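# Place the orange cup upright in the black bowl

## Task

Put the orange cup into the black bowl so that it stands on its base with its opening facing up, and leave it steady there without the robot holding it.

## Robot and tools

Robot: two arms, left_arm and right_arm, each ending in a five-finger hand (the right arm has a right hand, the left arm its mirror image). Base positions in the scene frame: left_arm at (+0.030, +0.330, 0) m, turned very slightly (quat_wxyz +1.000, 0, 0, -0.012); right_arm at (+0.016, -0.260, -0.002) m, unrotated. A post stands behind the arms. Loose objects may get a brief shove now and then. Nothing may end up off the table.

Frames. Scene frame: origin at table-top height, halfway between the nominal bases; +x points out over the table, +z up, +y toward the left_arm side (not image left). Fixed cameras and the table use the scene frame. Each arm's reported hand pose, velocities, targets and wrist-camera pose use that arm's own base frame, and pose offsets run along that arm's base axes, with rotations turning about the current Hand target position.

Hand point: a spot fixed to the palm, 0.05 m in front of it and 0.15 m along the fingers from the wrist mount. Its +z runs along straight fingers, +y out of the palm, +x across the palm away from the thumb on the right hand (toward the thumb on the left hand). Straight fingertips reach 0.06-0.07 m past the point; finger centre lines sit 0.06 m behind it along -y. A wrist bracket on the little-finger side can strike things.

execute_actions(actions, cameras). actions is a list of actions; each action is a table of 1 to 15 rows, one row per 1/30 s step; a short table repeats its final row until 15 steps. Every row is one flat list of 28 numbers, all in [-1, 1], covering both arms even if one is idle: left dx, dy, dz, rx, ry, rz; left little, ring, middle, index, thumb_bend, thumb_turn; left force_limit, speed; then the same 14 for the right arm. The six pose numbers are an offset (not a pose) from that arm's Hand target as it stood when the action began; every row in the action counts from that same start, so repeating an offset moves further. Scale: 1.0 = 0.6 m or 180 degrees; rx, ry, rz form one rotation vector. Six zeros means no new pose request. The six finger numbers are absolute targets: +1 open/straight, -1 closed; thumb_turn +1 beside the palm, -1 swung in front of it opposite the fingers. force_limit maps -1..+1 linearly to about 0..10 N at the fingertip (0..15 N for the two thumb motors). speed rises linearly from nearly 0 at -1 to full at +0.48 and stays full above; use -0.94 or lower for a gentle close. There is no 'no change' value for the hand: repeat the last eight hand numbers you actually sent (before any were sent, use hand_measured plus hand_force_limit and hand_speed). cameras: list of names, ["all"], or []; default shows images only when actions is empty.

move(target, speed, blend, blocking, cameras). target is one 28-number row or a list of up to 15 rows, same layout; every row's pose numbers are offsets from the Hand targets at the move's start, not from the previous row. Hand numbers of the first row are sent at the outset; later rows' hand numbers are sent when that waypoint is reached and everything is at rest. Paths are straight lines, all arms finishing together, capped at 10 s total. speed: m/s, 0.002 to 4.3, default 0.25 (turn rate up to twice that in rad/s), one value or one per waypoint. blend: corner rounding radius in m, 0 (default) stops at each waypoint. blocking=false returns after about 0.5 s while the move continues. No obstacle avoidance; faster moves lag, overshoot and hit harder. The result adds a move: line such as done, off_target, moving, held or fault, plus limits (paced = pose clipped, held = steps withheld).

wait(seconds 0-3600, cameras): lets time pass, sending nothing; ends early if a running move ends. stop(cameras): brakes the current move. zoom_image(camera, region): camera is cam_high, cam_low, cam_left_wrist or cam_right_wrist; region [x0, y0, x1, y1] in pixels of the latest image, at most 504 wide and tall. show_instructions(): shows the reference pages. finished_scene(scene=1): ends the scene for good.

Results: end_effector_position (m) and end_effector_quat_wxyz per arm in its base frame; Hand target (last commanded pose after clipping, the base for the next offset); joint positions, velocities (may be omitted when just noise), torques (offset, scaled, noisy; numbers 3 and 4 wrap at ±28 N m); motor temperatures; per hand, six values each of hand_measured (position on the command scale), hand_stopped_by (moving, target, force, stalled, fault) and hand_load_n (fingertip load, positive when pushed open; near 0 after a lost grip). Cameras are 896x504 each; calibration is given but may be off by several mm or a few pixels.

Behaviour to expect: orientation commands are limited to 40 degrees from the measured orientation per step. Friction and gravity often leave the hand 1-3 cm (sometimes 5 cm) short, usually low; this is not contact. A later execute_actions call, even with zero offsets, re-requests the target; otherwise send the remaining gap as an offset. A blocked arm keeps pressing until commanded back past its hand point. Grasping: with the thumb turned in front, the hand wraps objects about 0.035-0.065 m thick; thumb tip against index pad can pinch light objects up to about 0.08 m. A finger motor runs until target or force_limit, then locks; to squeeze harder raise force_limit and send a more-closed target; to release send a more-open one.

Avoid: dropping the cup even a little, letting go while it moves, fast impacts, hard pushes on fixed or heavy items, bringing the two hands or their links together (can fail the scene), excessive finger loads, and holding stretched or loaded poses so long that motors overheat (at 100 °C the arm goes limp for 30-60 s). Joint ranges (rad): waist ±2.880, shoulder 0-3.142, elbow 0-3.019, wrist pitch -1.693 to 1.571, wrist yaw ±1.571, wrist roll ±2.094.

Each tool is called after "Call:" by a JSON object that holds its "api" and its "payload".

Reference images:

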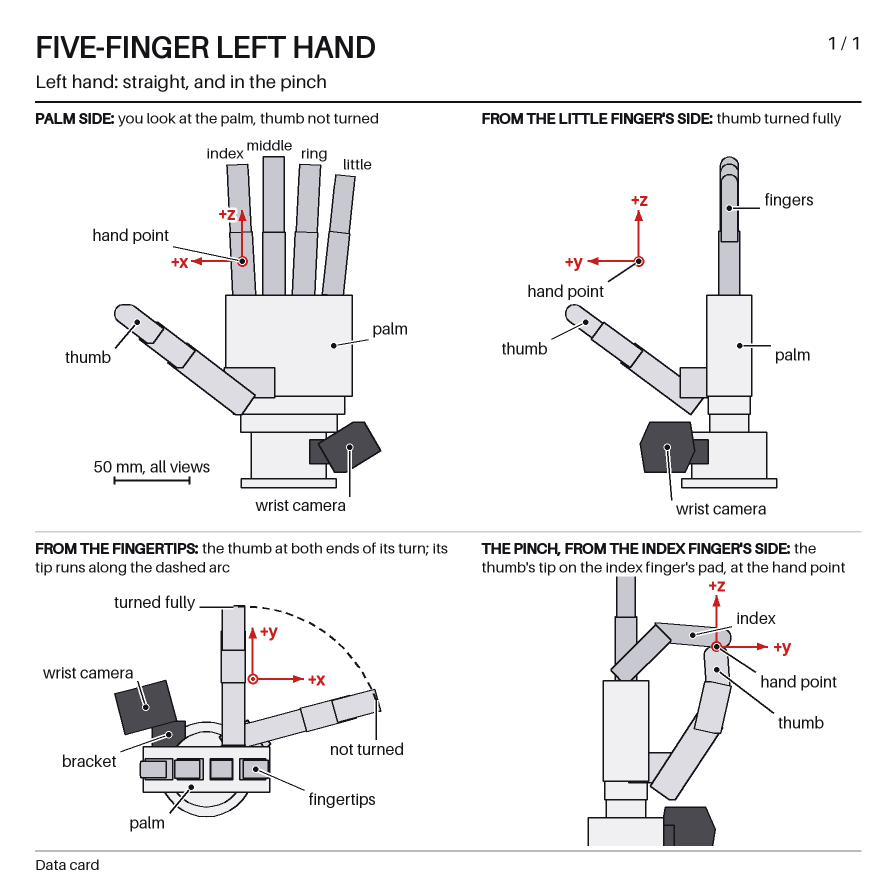

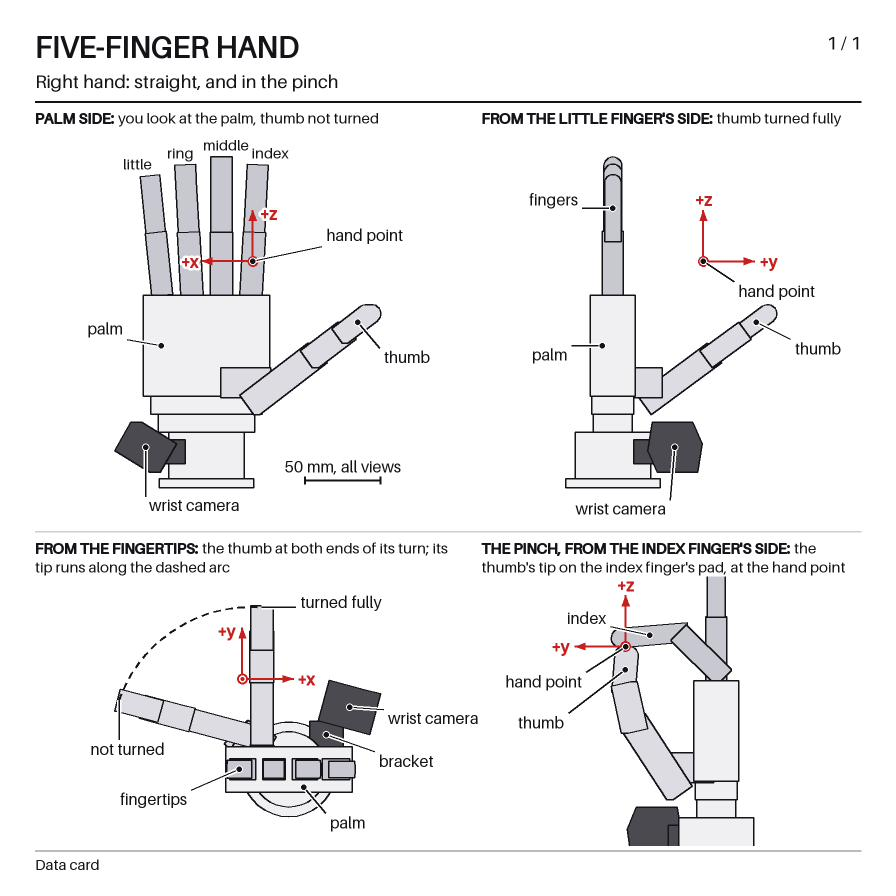

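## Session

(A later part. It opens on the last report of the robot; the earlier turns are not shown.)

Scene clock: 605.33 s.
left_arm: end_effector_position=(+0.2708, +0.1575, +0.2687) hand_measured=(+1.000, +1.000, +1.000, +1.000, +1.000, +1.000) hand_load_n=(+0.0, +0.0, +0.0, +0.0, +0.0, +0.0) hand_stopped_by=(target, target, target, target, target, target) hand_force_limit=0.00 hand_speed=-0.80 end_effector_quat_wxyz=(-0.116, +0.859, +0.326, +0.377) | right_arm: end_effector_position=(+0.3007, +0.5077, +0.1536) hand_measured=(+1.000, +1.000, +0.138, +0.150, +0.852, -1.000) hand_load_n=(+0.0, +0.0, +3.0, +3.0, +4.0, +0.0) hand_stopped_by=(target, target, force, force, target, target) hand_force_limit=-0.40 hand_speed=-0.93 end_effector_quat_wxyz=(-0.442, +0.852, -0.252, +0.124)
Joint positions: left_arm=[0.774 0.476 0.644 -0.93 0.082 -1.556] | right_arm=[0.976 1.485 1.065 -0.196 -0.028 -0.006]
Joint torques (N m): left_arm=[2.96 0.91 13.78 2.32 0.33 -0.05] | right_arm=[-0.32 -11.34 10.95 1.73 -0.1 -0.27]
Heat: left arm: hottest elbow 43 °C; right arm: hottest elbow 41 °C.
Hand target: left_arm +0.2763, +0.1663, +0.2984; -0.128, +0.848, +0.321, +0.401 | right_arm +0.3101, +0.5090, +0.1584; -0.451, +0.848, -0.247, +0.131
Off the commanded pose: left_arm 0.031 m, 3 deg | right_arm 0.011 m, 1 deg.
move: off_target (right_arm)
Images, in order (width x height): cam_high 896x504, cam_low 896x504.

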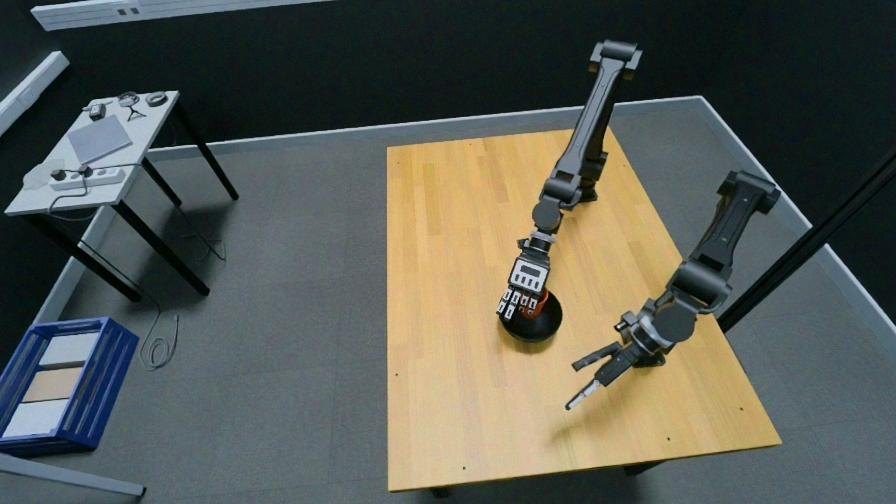

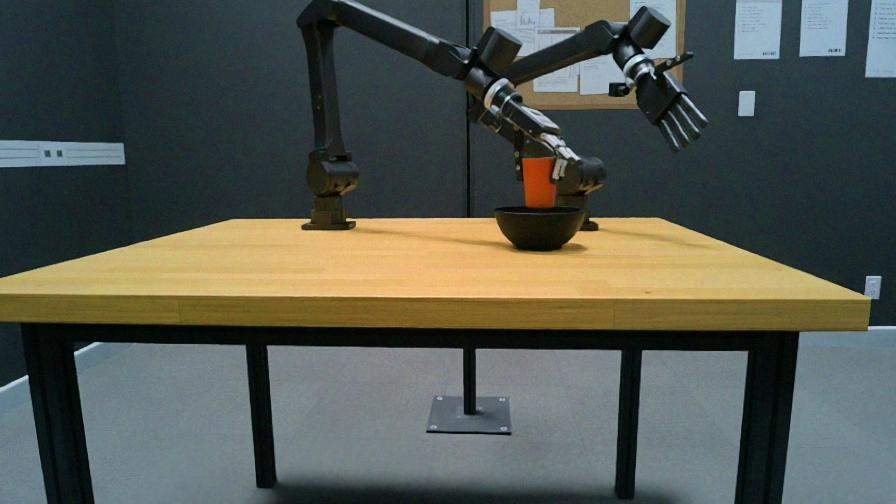

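Call:
{"api": "move", "payload": {"target": [0,0,0,0,0,0,1,1,1,1,1,1,0,-0.8,0.0005,0.0033,-0.072,0,0,0,1,1,-0.32,-0.32,0.85,-1,-0.4,-0.93], "speed": 0.05, "cameras": ["cam_low","cam_high","cam_right_wrist"]}}

Call:
{"api": "zoom_image", "payload": {"camera": "cam_low", "region": [470, 110, 630, 260]}}

Call:
{"api": "zoom_image", "payload": {"camera": "cam_high", "region": [480, 220, 600, 360]}}

Scene clock: 619.13 s.
left_arm: end_effector_position=(+0.2708, +0.1575, +0.2687) hand_measured=(+1.000, +1.000, +1.000, +1.000, +1.000, +1.000) hand_load_n=(+0.0, +0.0, +0.0, +0.0, +0.0, +0.0) hand_stopped_by=(target, target, target, target, target, target) hand_force_limit=0.00 hand_speed=-0.80 end_effector_quat_wxyz=(-0.116, +0.859, +0.326, +0.377) | right_arm: end_effector_position=(+0.3018, +0.5092, +0.1119) hand_measured=(+1.000, +1.000, +0.138, +0.150, +0.852, -1.000) hand_load_n=(+0.0, +0.0, +3.0, +3.5, +4.0, +0.5) hand_stopped_by=(target, target, force, force, target, target) hand_force_limit=-0.40 hand_speed=-0.93 end_effector_quat_wxyz=(-0.443, +0.851, -0.251, +0.124)
Joint positions: left_arm=[0.774 0.476 0.644 -0.93 0.082 -1.556] | right_arm=[0.976 1.543 1.005 -0.077 -0.028 -0.006]
Joint torques (N m): left_arm=[2.9 0.79 13.72 2.3 0.34 -0.04] | right_arm=[-0.21 -11.46 10.4 1.68 -0.04 -0.25]
Heat: left arm: hottest elbow 43 °C; right arm: hottest elbow 39 °C.
Hand target: left_arm +0.2763, +0.1663, +0.2984; -0.128, +0.848, +0.321, +0.401 | right_arm +0.3104, +0.5111, +0.1152; -0.451, +0.848, -0.247, +0.131
Off the commanded pose: left_arm 0.031 m, 3 deg | right_arm 0.009 m, 1 deg.
move: done
cam_right_wrist: T_world_to_cam=[[-0.06742, -0.61703, -0.78405, 0.42175], [-0.99447, -0.02182, 0.10268, 0.2996], [-0.08046, 0.78664, -0.61215, -0.18793]] pos_world=[0.31126, 0.4146, 0.18487]
Images, in order (width x height): cam_high 896x504, cam_low 896x504, cam_right_wrist 896x504.

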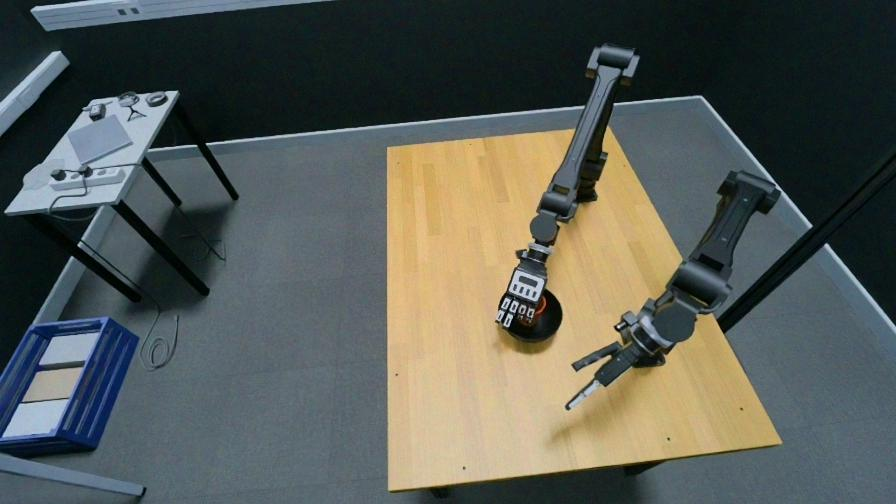

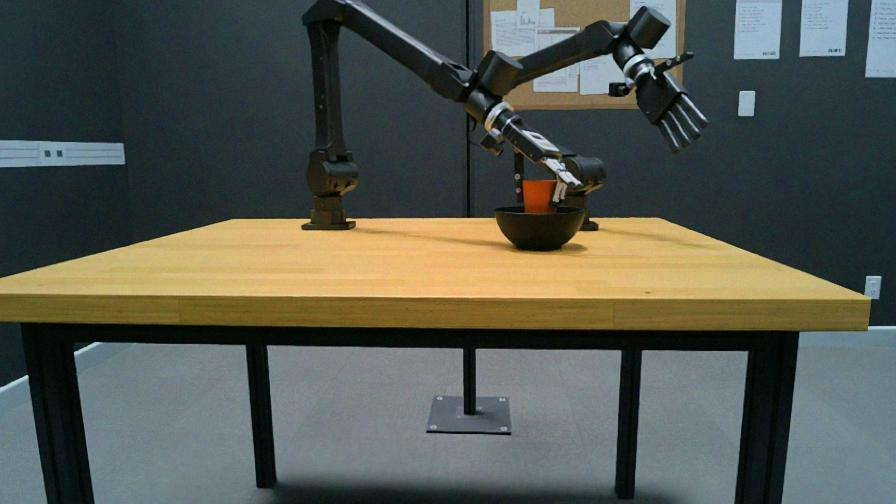

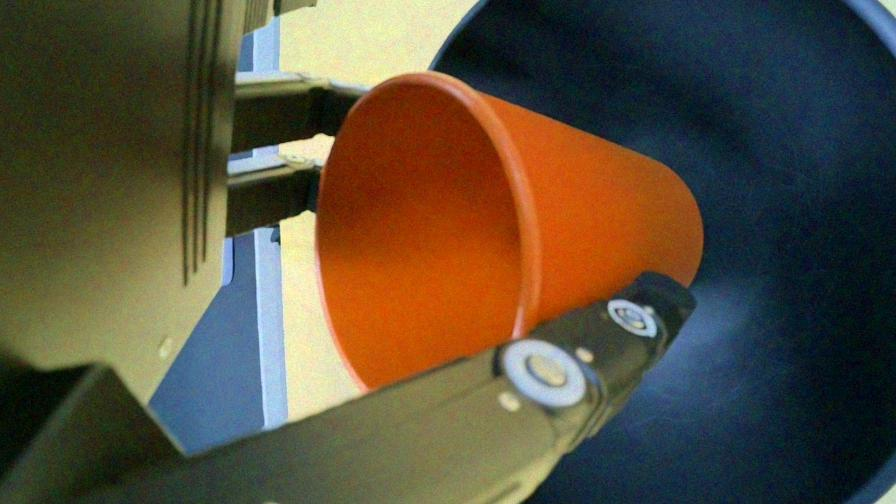

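Scaled by 3.150.

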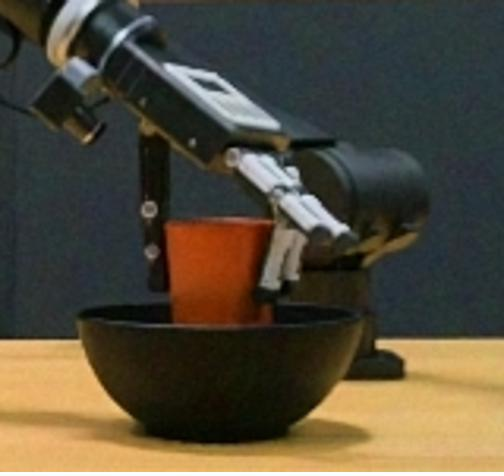

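Scaled by 3.600.

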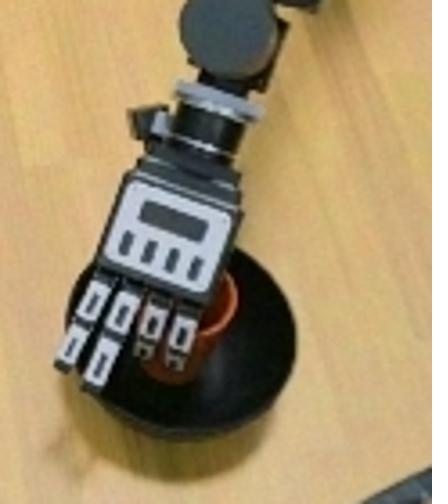

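Call:
{"api": "move", "payload": {"target": [0,0,0,0,0,0,1,1,1,1,1,1,0,-0.8,0,-0.001,-0.02,0,0,0,1,1,-0.32,-0.32,0.85,-1,-0.4,-0.93], "speed": 0.03, "cameras": ["cam_low"]}}

Call:
{"api": "zoom_image", "payload": {"camera": "cam_low", "region": [470, 110, 630, 260]}}

Scene clock: 650.57 s.
left_arm: end_effector_position=(+0.2708, +0.1575, +0.2687) hand_measured=(+1.000, +1.000, +1.000, +1.000, +1.000, +1.000) hand_load_n=(+0.0, +0.5, +0.0, +0.0, +0.0, +0.0) hand_stopped_by=(target, target, target, target, target, target) hand_force_limit=0.00 hand_speed=-0.80 end_effector_quat_wxyz=(-0.116, +0.859, +0.326, +0.377) | right_arm: end_effector_position=(+0.3014, +0.5086, +0.0996) hand_measured=(+1.000, +1.000, +0.138, +0.150, +0.852, -1.000) hand_load_n=(+0.0, +0.0, +3.0, +3.5, +4.0, +0.0) hand_stopped_by=(target, target, force, force, target, target) hand_force_limit=-0.40 hand_speed=-0.93 end_effector_quat_wxyz=(-0.443, +0.852, -0.251, +0.124)
Joint positions: left_arm=[0.774 0.476 0.644 -0.93 0.082 -1.556] | right_arm=[0.976 1.559 0.988 -0.043 -0.028 -0.006]
Joint torques (N m): left_arm=[2.96 0.79 13.76 2.33 0.32 -0.05] | right_arm=[-0.21 -11.52 10.22 1.68 -0.06 -0.25]
Heat: left arm: hottest elbow 43 °C; right arm: hottest elbow 38 °C.
Hand target: left_arm +0.2763, +0.1663, +0.2984; -0.128, +0.848, +0.321, +0.401 | right_arm +0.3104, +0.5103, +0.1031; -0.451, +0.848, -0.247, +0.131
Off the commanded pose: left_arm 0.031 m, 3 deg | right_arm 0.010 m, 1 deg.
move: done

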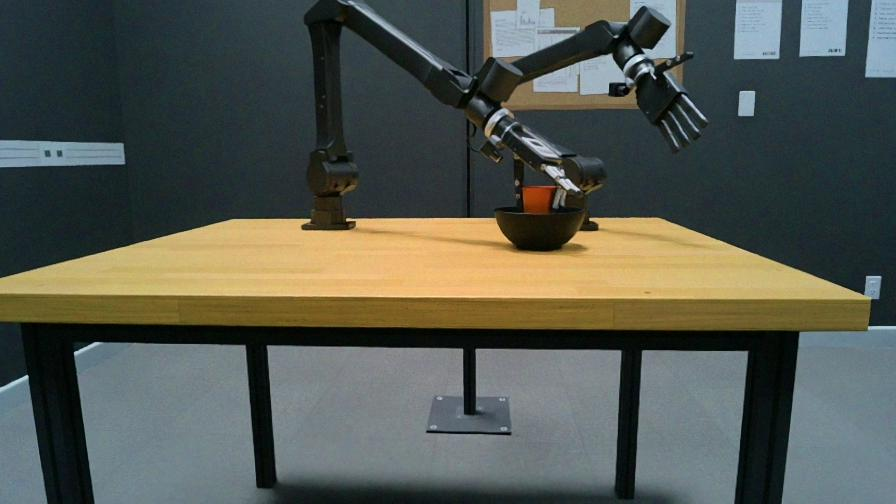

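Scaled by 3.150.

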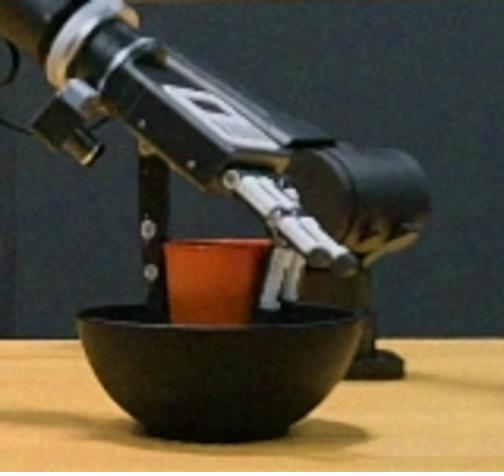

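Call:
{"api": "move", "payload": {"target": [0,0,0,0,0,0,1,1,1,1,1,1,0,-0.8,0,0,-0.008,0,0,0,1,1,-0.32,-0.32,0.85,-1,-0.4,-0.93], "speed": 0.03, "cameras": ["cam_low"]}}

Call:
{"api": "zoom_image", "payload": {"camera": "cam_low", "region": [470, 110, 630, 260]}}

Scene clock: 656.07 s.
left_arm: end_effector_position=(+0.2708, +0.1575, +0.2687) hand_measured=(+1.000, +1.000, +1.000, +1.000, +1.000, +1.000) hand_load_n=(+0.0, +0.0, +0.0, +0.0, +0.0, +0.0) hand_stopped_by=(target, target, target, target, target, target) hand_force_limit=0.00 hand_speed=-0.80 end_effector_quat_wxyz=(-0.116, +0.859, +0.326, +0.377) | right_arm: end_effector_position=(+0.3016, +0.5090, +0.0962) hand_measured=(+1.000, +1.000, +0.138, +0.150, +0.852, -1.000) hand_load_n=(+0.0, +0.0, +3.0, +3.5, +4.0, +0.0) hand_stopped_by=(target, target, force, force, target, target) hand_force_limit=-0.40 hand_speed=-0.93 end_effector_quat_wxyz=(-0.444, +0.851, -0.251, +0.124)
Joint positions: left_arm=[0.774 0.476 0.644 -0.93 0.082 -1.556] | right_arm=[0.976 1.565 0.983 -0.03 -0.028 -0.006]
Joint torques (N m): left_arm=[3.08 0.91 13.78 2.3 0.32 -0.04] | right_arm=[-0.26 -11.4 10.18 1.72 -0.07 -0.25]
Heat: left arm: hottest elbow 44 °C; right arm: hottest elbow 38 °C.
Hand target: left_arm +0.2763, +0.1663, +0.2984; -0.128, +0.848, +0.321, +0.401 | right_arm +0.3104, +0.5104, +0.0985; -0.451, +0.848, -0.247, +0.131
Off the commanded pose: left_arm 0.031 m, 3 deg | right_arm 0.009 m, 1 deg.
move: done

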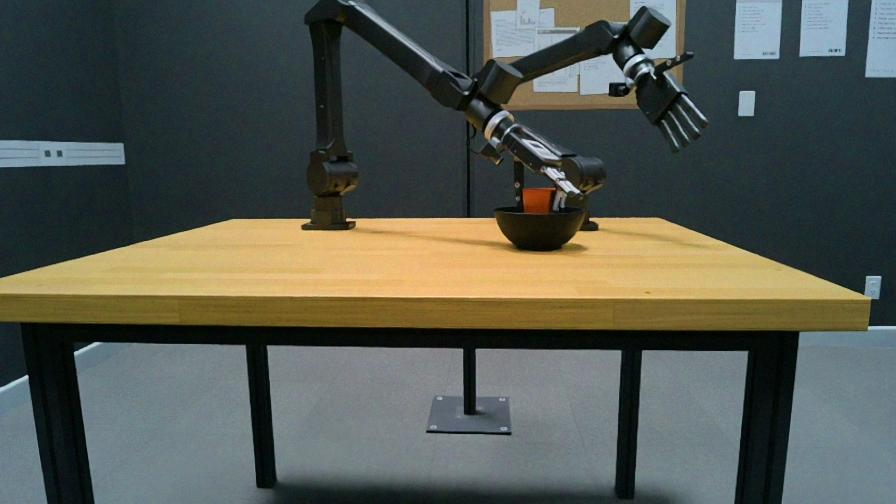

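Scaled by 3.150.

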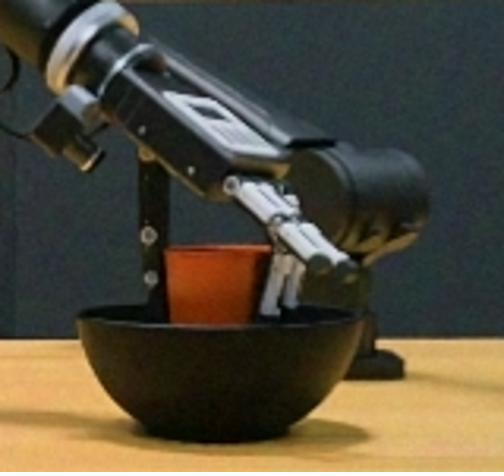

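Call:
{"api": "move", "payload": {"target": [0,0,0,0,0,0,1,1,1,1,1,1,0,-0.8,0,0,-0.006,0,0,0,1,1,-0.32,-0.32,0.85,-1,-0.4,-0.93], "speed": 0.03, "cameras": ["cam_low"]}}

Scene clock: 675.50 s.
left_arm: end_effector_position=(+0.2708, +0.1575, +0.2687) hand_measured=(+1.000, +1.000, +1.000, +1.000, +1.000, +1.000) hand_load_n=(+0.0, +0.0, +0.0, +0.0, +0.0, +0.0) hand_stopped_by=(target, target, target, target, target, target) hand_force_limit=0.00 hand_speed=-0.80 end_effector_quat_wxyz=(-0.116, +0.859, +0.326, +0.377) | right_arm: end_effector_position=(+0.3016, +0.5090, +0.0928) hand_measured=(+1.000, +1.000, +0.138, +0.150, +0.852, -1.000) hand_load_n=(+0.0, -0.5, +3.0, +3.5, +4.0, +0.0) hand_stopped_by=(target, target, force, force, target, target) hand_force_limit=-0.40 hand_speed=-0.93 end_effector_quat_wxyz=(-0.444, +0.851, -0.251, +0.124)
Joint positions: left_arm=[0.774 0.476 0.644 -0.93 0.082 -1.556] | right_arm=[0.976 1.57 0.978 -0.02 -0.028 -0.006]
Joint torques (N m): left_arm=[2.9 0.85 13.78 2.28 0.32 -0.05] | right_arm=[-0.26 -11.46 10.07 1.7 -0.06 -0.26]
Heat: left arm: hottest elbow 44 °C; right arm: hottest elbow 37 °C.
Hand target: left_arm +0.2763, +0.1663, +0.2984; -0.128, +0.848, +0.321, +0.401 | right_arm +0.3103, +0.5103, +0.0947; -0.450, +0.848, -0.247, +0.131
Off the commanded pose: left_arm 0.031 m, 3 deg | right_arm 0.009 m, 1 deg.
move: done

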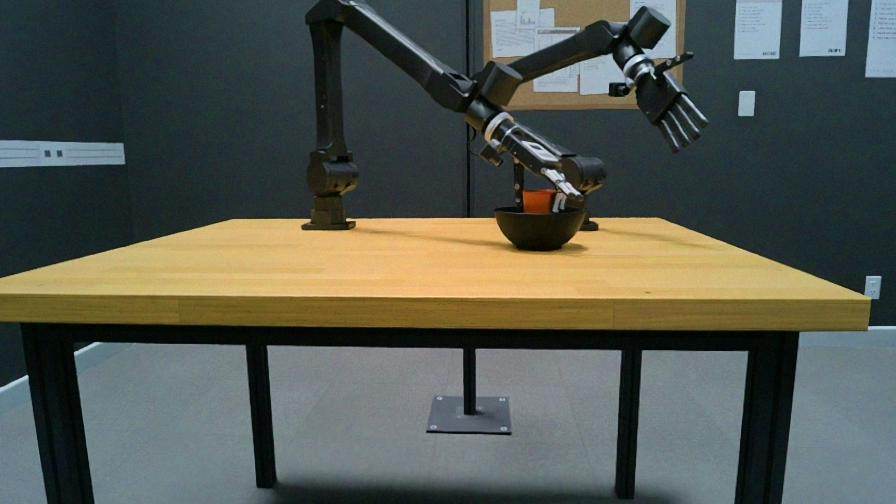

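Call:
{"api": "zoom_image", "payload": {"camera": "cam_low", "region": [470, 110, 630, 260]}}

Call:
{"api": "move", "payload": {"target": [0,0,0,0,0,0,1,1,1,1,1,1,0,-0.8,0,0,-0.006,0,0,0,1,1,-0.32,-0.32,0.85,-1,-0.4,-0.93], "speed": 0.03, "cameras": ["cam_low"]}}

Call:
{"api": "zoom_image", "payload": {"camera": "cam_low", "region": [470, 110, 630, 260]}}

Scaled by 3.150.

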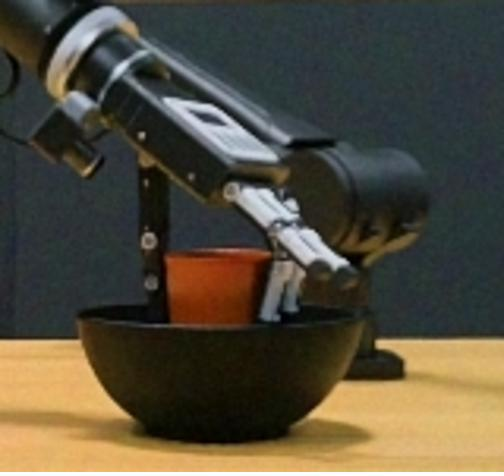

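Scene clock: 680.97 s.
left_arm: end_effector_position=(+0.2708, +0.1575, +0.2687) hand_measured=(+1.000, +1.000, +1.000, +1.000, +1.000, +1.000) hand_load_n=(+0.0, +0.0, +0.0, +0.0, +0.0, +0.0) hand_stopped_by=(target, target, target, target, target, target) hand_force_limit=0.00 hand_speed=-0.80 end_effector_quat_wxyz=(-0.116, +0.859, +0.326, +0.377) | right_arm: end_effector_position=(+0.3017, +0.5091, +0.0893) hand_measured=(+1.000, +1.000, +0.138, +0.150, +0.852, -1.000) hand_load_n=(+0.0, +0.0, +3.0, +3.5, +3.5, +0.0) hand_stopped_by=(target, target, force, force, target, target) hand_force_limit=-0.40 hand_speed=-0.93 end_effector_quat_wxyz=(-0.444, +0.851, -0.251, +0.125)
Joint positions: left_arm=[0.774 0.476 0.644 -0.93 0.082 -1.556] | right_arm=[0.976 1.576 0.974 -0.01 -0.028 -0.006]
Joint torques (N m): left_arm=[2.96 0.79 13.76 2.35 0.34 -0.04] | right_arm=[-0.26 -11.52 10 1.72 -0.06 -0.25]
Heat: left arm: hottest elbow 44 °C; right arm: hottest elbow 36 °C.
Hand target: left_arm +0.2763, +0.1663, +0.2984; -0.128, +0.848, +0.321, +0.401 | right_arm +0.3104, +0.5104, +0.0912; -0.451, +0.848, -0.247, +0.131
Off the commanded pose: left_arm 0.031 m, 3 deg | right_arm 0.009 m, 1 deg.
move: done

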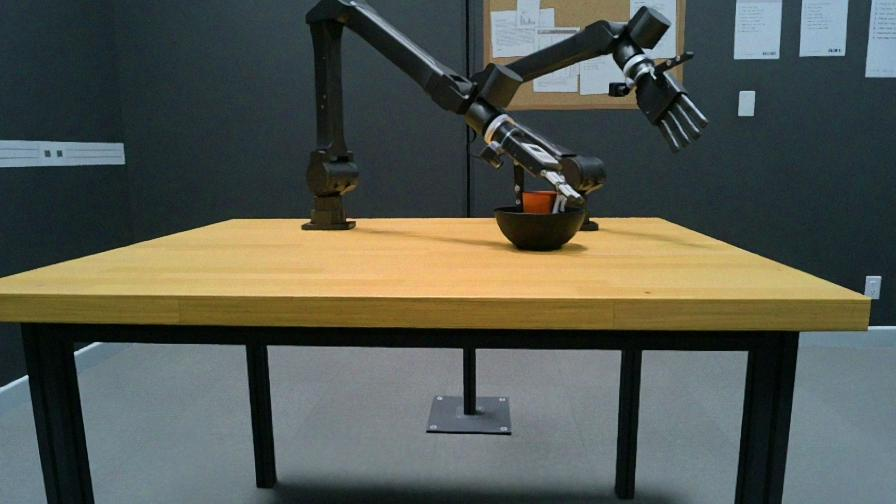

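Scaled by 3.150.

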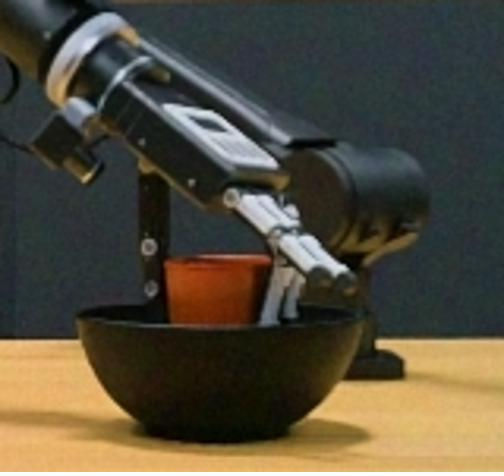

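Call:
{"api": "move", "payload": {"target": [0,0,0,0,0,0,1,1,1,1,1,1,0,-0.8,0,0,-0.005,0,0,0,1,1,-0.32,-0.32,0.85,-1,-0.4,-0.93], "speed": 0.03, "cameras": ["cam_low"]}}

Call:
{"api": "zoom_image", "payload": {"camera": "cam_low", "region": [470, 110, 630, 260]}}

Scene clock: 685.87 s.
left_arm: end_effector_position=(+0.2708, +0.1575, +0.2687) hand_measured=(+1.000, +1.000, +1.000, +1.000, +1.000, +1.000) hand_load_n=(-0.5, +0.0, +0.0, +0.0, -0.5, +0.0) hand_stopped_by=(target, target, target, target, target, target) hand_force_limit=0.00 hand_speed=-0.80 end_effector_quat_wxyz=(-0.116, +0.859, +0.326, +0.377) | right_arm: end_effector_position=(+0.3025, +0.5103, +0.0883) hand_measured=(+1.000, +1.000, +0.138, +0.150, +0.852, -1.000) hand_load_n=(-0.5, +0.0, +3.0, +3.5, +4.0, +0.0) hand_stopped_by=(target, target, force, force, target, target) hand_force_limit=-0.40 hand_speed=-0.93 end_effector_quat_wxyz=(-0.446, +0.850, -0.251, +0.125)
Joint positions: left_arm=[0.774 0.476 0.644 -0.93 0.082 -1.556] | right_arm=[0.976 1.581 0.974 -0.001 -0.028 -0.006]
Joint torques (N m): left_arm=[2.96 0.79 13.74 2.39 0.33 -0.04] | right_arm=[-0.26 -11.58 9.68 1.76 -0.07 -0.25]
Heat: left arm: hottest elbow 44 °C; right arm: hottest elbow 36 °C.
Hand target: left_arm +0.2763, +0.1663, +0.2984; -0.128, +0.848, +0.321, +0.401 | right_arm +0.3104, +0.5104, +0.0882; -0.451, +0.848, -0.247, +0.131
Off the commanded pose: left_arm 0.031 m, 3 deg | right_arm 0.008 m, 1 deg.
move: done

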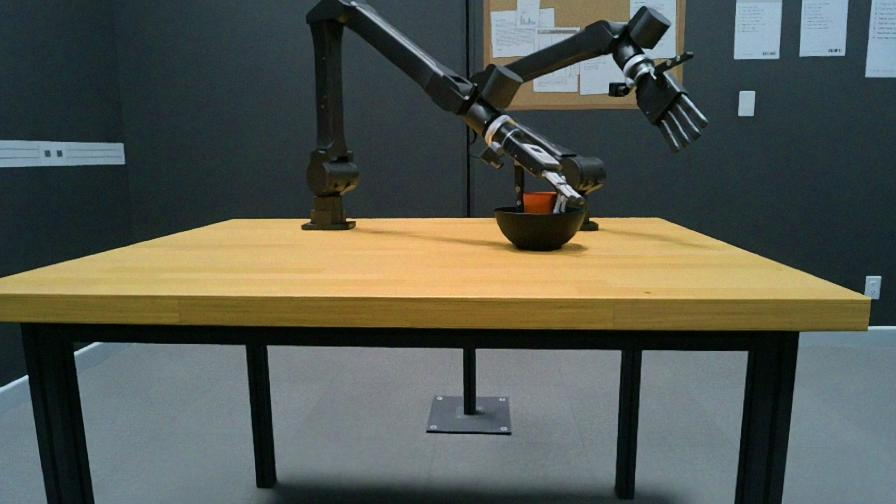

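Scaled by 3.150.

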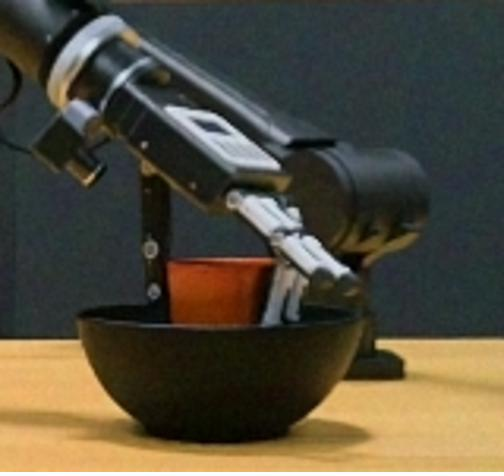

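Call:
{"api": "move", "payload": {"target": [0,0,0,0,0,0,1,1,1,1,1,1,0,-0.8,0,0,-0.004,0,0,0,1,1,-0.32,-0.32,0.85,-1,-0.4,-0.93], "speed": 0.03, "cameras": ["cam_low", "cam_high"]}}

Call:
{"api": "zoom_image", "payload": {"camera": "cam_low", "region": [470, 110, 630, 260]}}

Call:
{"api": "zoom_image", "payload": {"camera": "cam_high", "region": [440, 220, 640, 400]}}

Scene clock: 700.50 s.
left_arm: end_effector_position=(+0.2708, +0.1575, +0.2687) hand_measured=(+1.000, +1.000, +1.000, +1.000, +1.000, +1.000) hand_load_n=(+0.0, +0.0, +0.0, +0.0, -0.5, +0.0) hand_stopped_by=(target, target, target, target, target, target) hand_force_limit=0.00 hand_speed=-0.80 end_effector_quat_wxyz=(-0.116, +0.859, +0.326, +0.377) | right_arm: end_effector_position=(+0.3020, +0.5095, +0.0852) hand_measured=(+1.000, +1.000, +0.138, +0.150, +0.852, -1.000) hand_load_n=(+0.0, +0.0, +2.5, +3.0, +4.0, +0.0) hand_stopped_by=(target, target, force, force, target, target) hand_force_limit=-0.40 hand_speed=-0.93 end_effector_quat_wxyz=(-0.445, +0.850, -0.251, +0.125)
Joint positions: left_arm=[0.774 0.476 0.644 -0.93 0.082 -1.556] | right_arm=[0.976 1.584 0.968 0.006 -0.028 -0.006]
Joint torques (N m): left_arm=[3.02 1.03 13.82 2.36 0.34 -0.05] | right_arm=[-0.21 -11.46 9.83 1.72 -0.07 -0.25]
Heat: left arm: hottest elbow 44 °C; right arm: hottest elbow 35 °C.
Hand target: left_arm +0.2763, +0.1663, +0.2984; -0.128, +0.848, +0.321, +0.401 | right_arm +0.3104, +0.5104, +0.0858; -0.451, +0.848, -0.247, +0.131
Off the commanded pose: left_arm 0.031 m, 3 deg | right_arm 0.008 m, 1 deg.
move: done
Images, in order (width x height): cam_high 896x504, cam_low 896x504.

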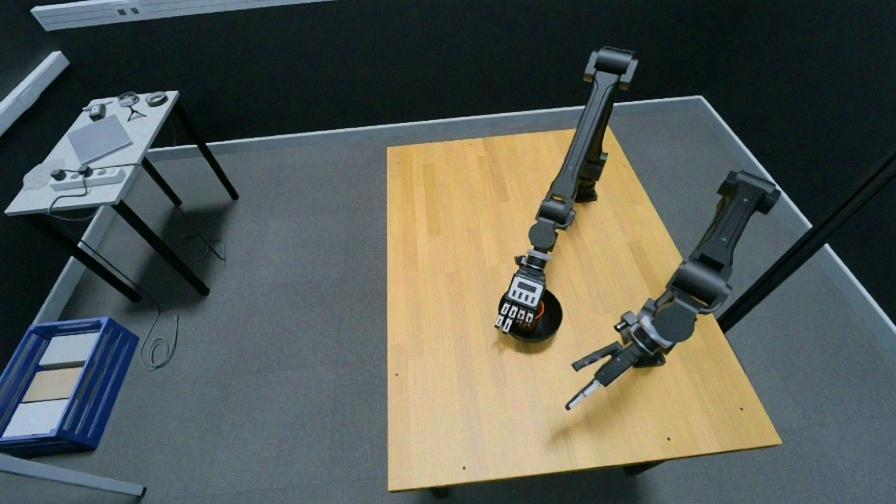

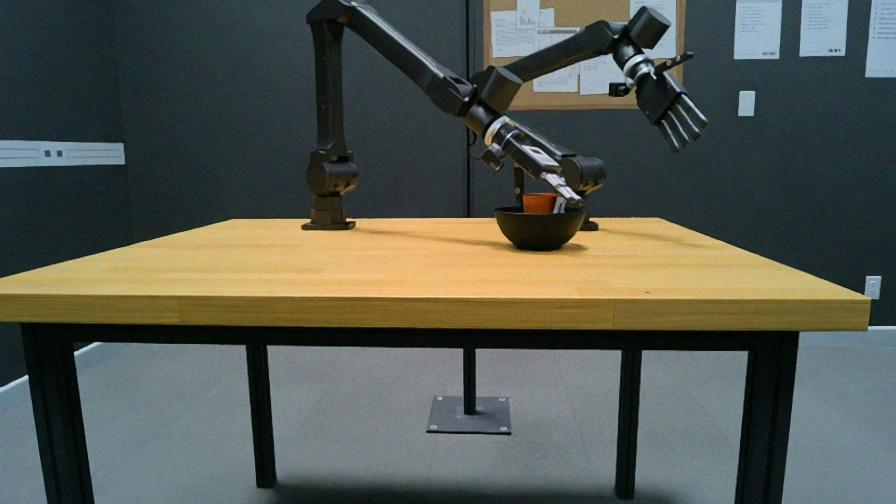

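Scaled by 3.150.

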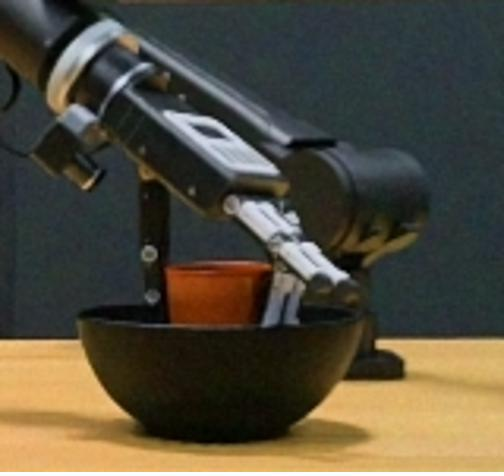

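Scaled by 2.520.

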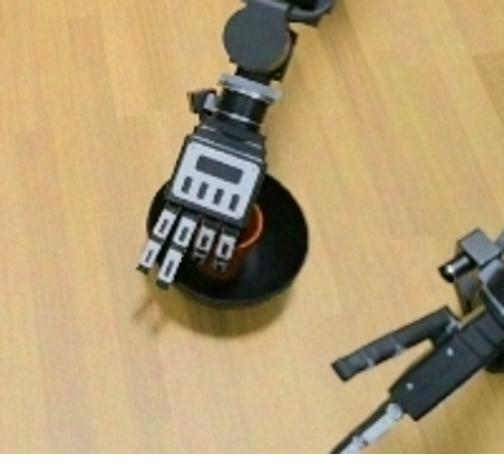

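Call:
{"api": "move", "payload": {"target": [0,0,0,0,0,0,1,1,1,1,1,1,0,-0.8,0,0,-0.004,0,0,0,1,1,-0.32,-0.32,0.85,-1,-0.4,-0.93], "speed": 0.03, "cameras": ["cam_low"]}}

Call:
{"api": "zoom_image", "payload": {"camera": "cam_low", "region": [470, 110, 630, 260]}}

Scene clock: 715.70 s.
left_arm: end_effector_position=(+0.2708, +0.1575, +0.2687) hand_measured=(+1.000, +1.000, +1.000, +1.000, +1.000, +1.000) hand_load_n=(+0.0, +0.5, +0.0, +0.0, -0.5, +0.0) hand_stopped_by=(target, target, target, target, target, target) hand_force_limit=0.00 hand_speed=-0.80 end_effector_quat_wxyz=(-0.116, +0.859, +0.326, +0.377) | right_arm: end_effector_position=(+0.3028, +0.5106, +0.0854) hand_measured=(+1.000, +1.000, +0.138, +0.150, +0.852, -1.000) hand_load_n=(+0.0, +0.0, +3.0, +3.0, +4.0, +0.0) hand_stopped_by=(target, target, force, force, target, target) hand_force_limit=-0.40 hand_speed=-0.93 end_effector_quat_wxyz=(-0.448, +0.849, -0.251, +0.126)
Joint positions: left_arm=[0.774 0.476 0.644 -0.93 0.082 -1.556] | right_arm=[0.976 1.586 0.968 0.013 -0.028 -0.006]
Joint torques (N m): left_arm=[3.02 0.97 13.76 2.32 0.33 -0.04] | right_arm=[-0.21 -11.52 9.61 1.66 -0.07 -0.25]
Heat: left arm: hottest elbow 44 °C; right arm: hottest elbow 35 °C.
Hand target: left_arm +0.2763, +0.1663, +0.2984; -0.128, +0.848, +0.321, +0.401 | right_arm +0.3104, +0.5104, +0.0835; -0.451, +0.848, -0.247, +0.131
Off the commanded pose: left_arm 0.031 m, 3 deg | right_arm 0.008 m, 1 deg.
move: done

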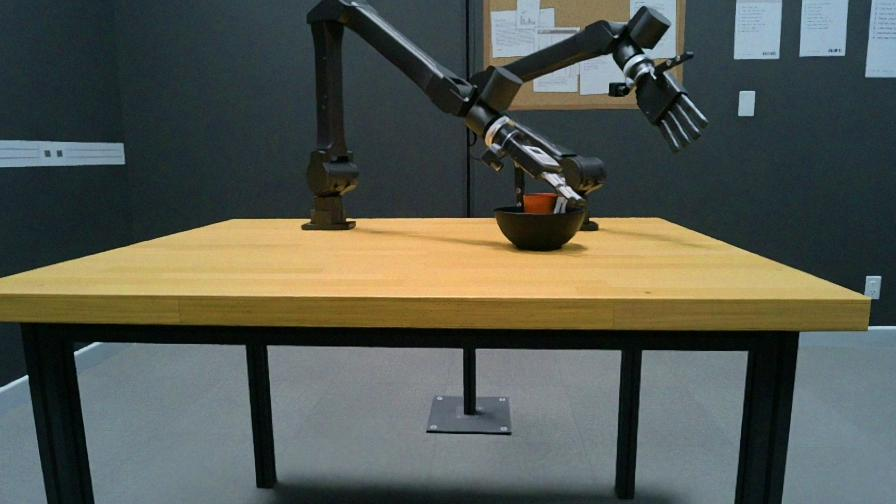

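Scaled by 3.150.

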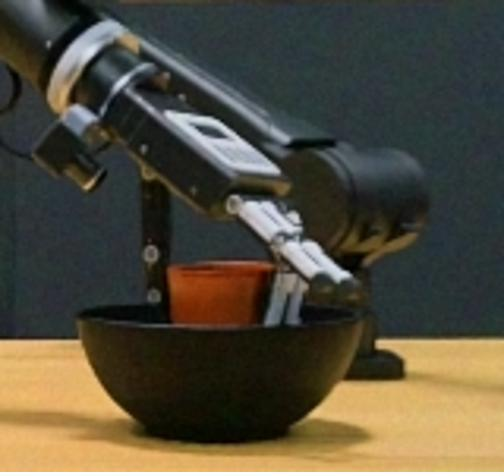

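Call:
{"api": "move", "payload": {"target": [0,0,0,0,0,0,1,1,1,1,1,1,0,-0.8,0,0,-0.003,0,0,0,1,1,-0.32,-0.32,0.85,-1,-0.4,-0.93], "speed": 0.03, "cameras": ["cam_low"]}}

Call:
{"api": "zoom_image", "payload": {"camera": "cam_low", "region": [470, 110, 630, 260]}}

Scene clock: 723.30 s.
left_arm: end_effector_position=(+0.2708, +0.1575, +0.2687) hand_measured=(+1.000, +1.000, +1.000, +1.000, +1.000, +1.000) hand_load_n=(+0.0, +0.0, +0.0, +0.0, +0.0, +0.0) hand_stopped_by=(target, target, target, target, target, target) hand_force_limit=0.00 hand_speed=-0.80 end_effector_quat_wxyz=(-0.116, +0.859, +0.326, +0.377) | right_arm: end_effector_position=(+0.3030, +0.5109, +0.0852) hand_measured=(+1.000, +1.000, +0.138, +0.150, +0.852, -1.000) hand_load_n=(+0.0, +0.0, +2.0, +3.0, +4.0, +0.5) hand_stopped_by=(target, target, force, force, target, target) hand_force_limit=-0.40 hand_speed=-0.93 end_effector_quat_wxyz=(-0.449, +0.848, -0.250, +0.126)
Joint positions: left_arm=[0.774 0.476 0.644 -0.93 0.082 -1.556] | right_arm=[0.976 1.586 0.967 0.019 -0.028 -0.006]
Joint torques (N m): left_arm=[2.67 0.97 13.75 2.35 0.33 -0.05] | right_arm=[-0.32 -11.11 9.58 1.65 -0.07 -0.25]
Motor temperatures (°C): left_arm=[25 29 44 27 25 23] | right_arm=[31 30 34 23 26 23]
Heat: left arm: hottest elbow 44 °C; right arm: hottest elbow 34 °C.
Hand target: left_arm +0.2763, +0.1663, +0.2984; -0.128, +0.848, +0.321, +0.401 | right_arm +0.3104, +0.5104, +0.0816; -0.451, +0.848, -0.247, +0.131
Off the commanded pose: left_arm 0.031 m, 3 deg | right_arm 0.008 m, 1 deg.
move: done

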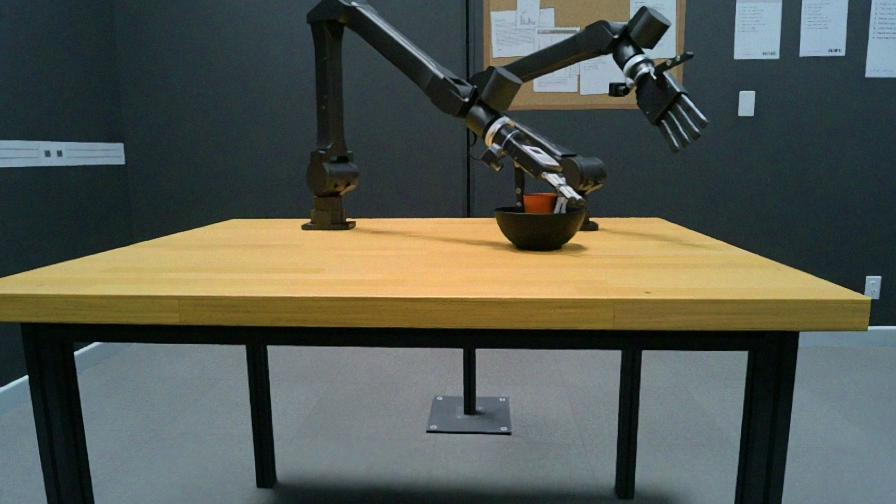

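Scaled by 3.150.

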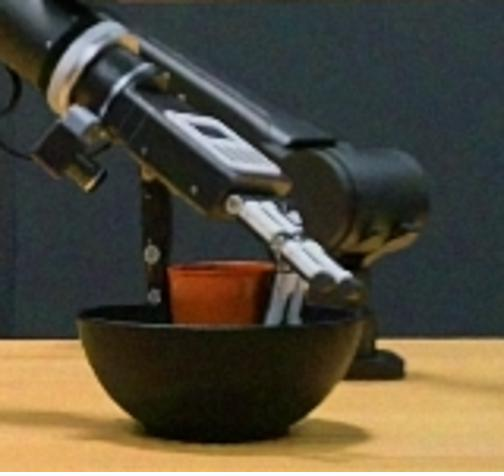

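Call:
{"api": "move", "payload": {"target": [0,0,0,0,0,0,1,1,1,1,1,1,0,-0.8,0,0,0.003,0,0,0,1,1,-0.32,-0.32,0.85,-1,-0.4,-0.93], "speed": 0.03, "cameras": []}}

Call:
{"api": "move", "payload": {"target": [0,0,0,0,0,0,1,1,1,1,1,1,0,-0.8,0,0,0,0,0,0,1,1,0.25,0.25,0.9,-1,-0.4,-0.93], "speed": 0.03, "cameras": ["cam_low", "cam_high"]}}

Call:
{"api": "zoom_image", "payload": {"camera": "cam_low", "region": [470, 110, 630, 260]}}

Call:
{"api": "zoom_image", "payload": {"camera": "cam_high", "region": [440, 220, 640, 400]}}

Scene clock: 734.63 s.
left_arm: end_effector_position=(+0.2708, +0.1575, +0.2687) hand_measured=(+1.000, +1.000, +1.000, +1.000, +1.000, +1.000) hand_load_n=(+0.0, +0.0, +0.0, +0.0, +0.0, +0.0) hand_stopped_by=(target, target, target, target, target, target) hand_force_limit=0.00 hand_speed=-0.80 end_effector_quat_wxyz=(-0.116, +0.859, +0.326, +0.377) | right_arm: end_effector_position=(+0.3030, +0.5109, +0.0852) hand_measured=(+1.000, +1.000, +0.138, +0.150, +0.852, -1.000) hand_load_n=(+0.0, +0.0, +2.5, +2.5, +4.0, +0.0) hand_stopped_by=(target, target, force, force, target, target) hand_force_limit=-0.40 hand_speed=-0.93 end_effector_quat_wxyz=(-0.449, +0.848, -0.250, +0.126)
Joint positions: left_arm=[0.774 0.476 0.644 -0.93 0.082 -1.556] | right_arm=[0.976 1.586 0.967 0.019 -0.028 -0.006]
Joint torques (N m): left_arm=[2.73 0.79 13.78 2.36 0.33 -0.04] | right_arm=[-0.26 -11.28 9.76 1.47 -0.07 -0.25]
Heat: left arm: hottest elbow 44 °C; right arm: hottest elbow 35 °C.
Hand target: left_arm +0.2763, +0.1663, +0.2984; -0.128, +0.848, +0.321, +0.401 | right_arm +0.3104, +0.5104, +0.0834; -0.451, +0.848, -0.247, +0.131
Off the commanded pose: left_arm 0.031 m, 3 deg | right_arm 0.008 m, 1 deg.
move: done

Scene clock: 735.47 s.
left_arm: end_effector_position=(+0.2708, +0.1575, +0.2687) hand_measured=(+1.000, +1.000, +1.000, +1.000, +1.000, +1.000) hand_load_n=(+0.0, -0.5, +0.0, +0.0, +0.0, +0.0) hand_stopped_by=(target, target, target, target, target, target) hand_force_limit=0.00 hand_speed=-0.80 end_effector_quat_wxyz=(-0.116, +0.859, +0.326, +0.377) | right_arm: end_effector_position=(+0.3030, +0.5109, +0.0852) hand_measured=(+1.000, +1.000, +0.250, +0.250, +0.900, -1.000) hand_load_n=(+0.0, +0.0, +0.0, +0.0, +0.0, +0.0) hand_stopped_by=(target, target, target, target, target, target) hand_force_limit=-0.40 hand_speed=-0.93 end_effector_quat_wxyz=(-0.449, +0.848, -0.250, +0.126)
Joint positions: left_arm=[0.774 0.476 0.644 -0.93 0.082 -1.556] | right_arm=[0.976 1.586 0.967 0.019 -0.028 -0.006]
Joint torques (N m): left_arm=[2.9 0.97 13.71 2.36 0.33 -0.04] | right_arm=[-0.21 -11.34 9.76 1.5 -0.07 -0.25]
Heat: left arm: hottest elbow 44 °C; right arm: hottest elbow 35 °C.
Hand target: left_arm +0.2763, +0.1663, +0.2984; -0.128, +0.848, +0.321, +0.401 | right_arm +0.3104, +0.5104, +0.0835; -0.451, +0.848, -0.247, +0.131
Off the commanded pose: left_arm 0.031 m, 3 deg | right_arm 0.008 m, 1 deg.
move: done
Images, in order (width x height): cam_high 896x504, cam_low 896x504.

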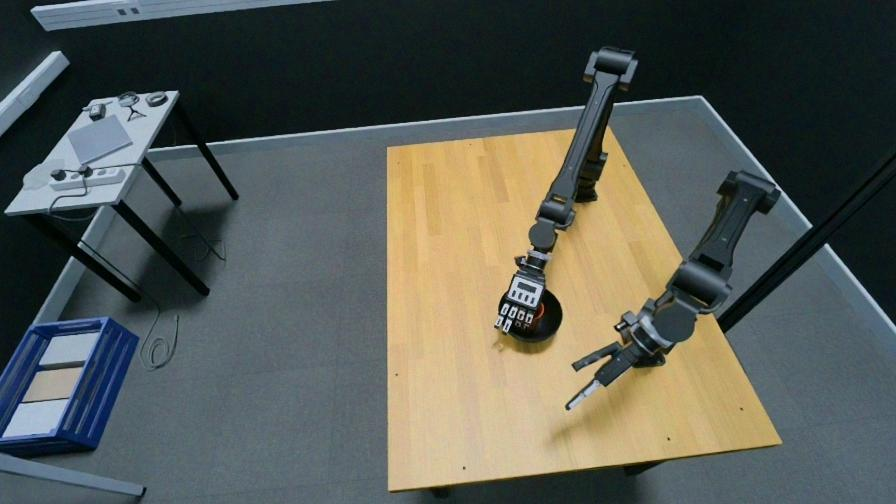

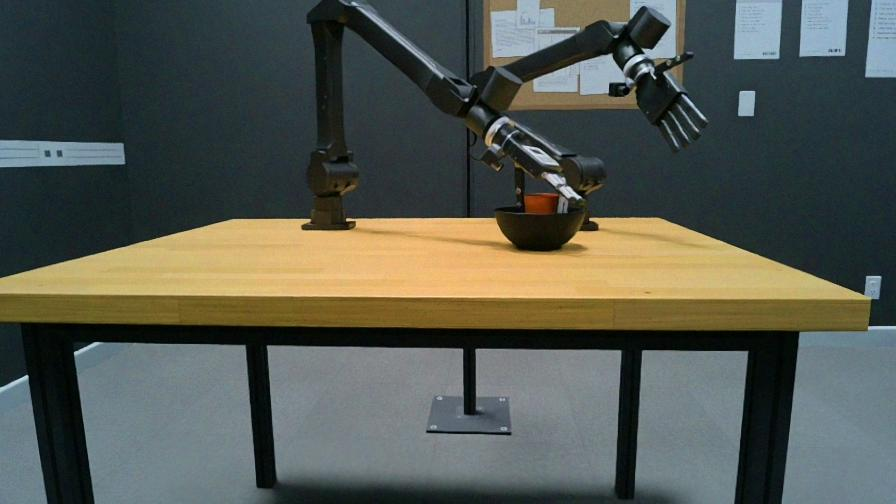

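Scaled by 3.150.

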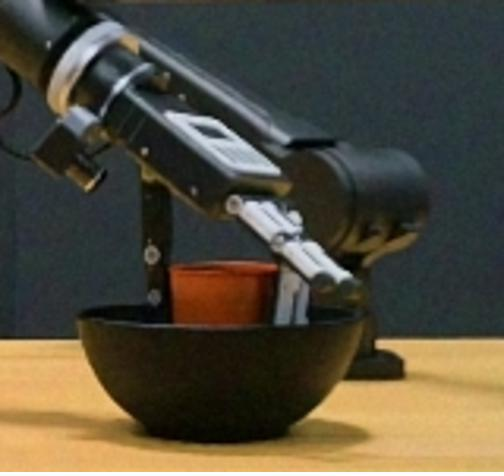

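Scaled by 2.520.

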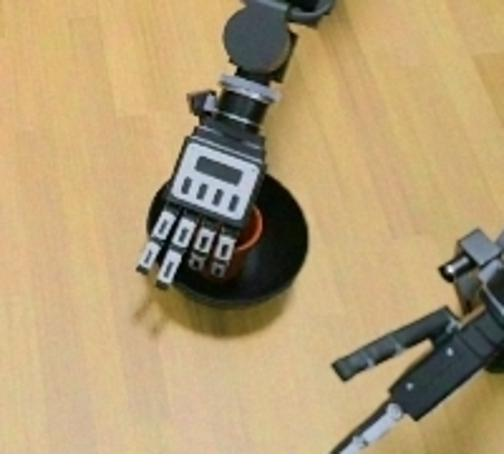

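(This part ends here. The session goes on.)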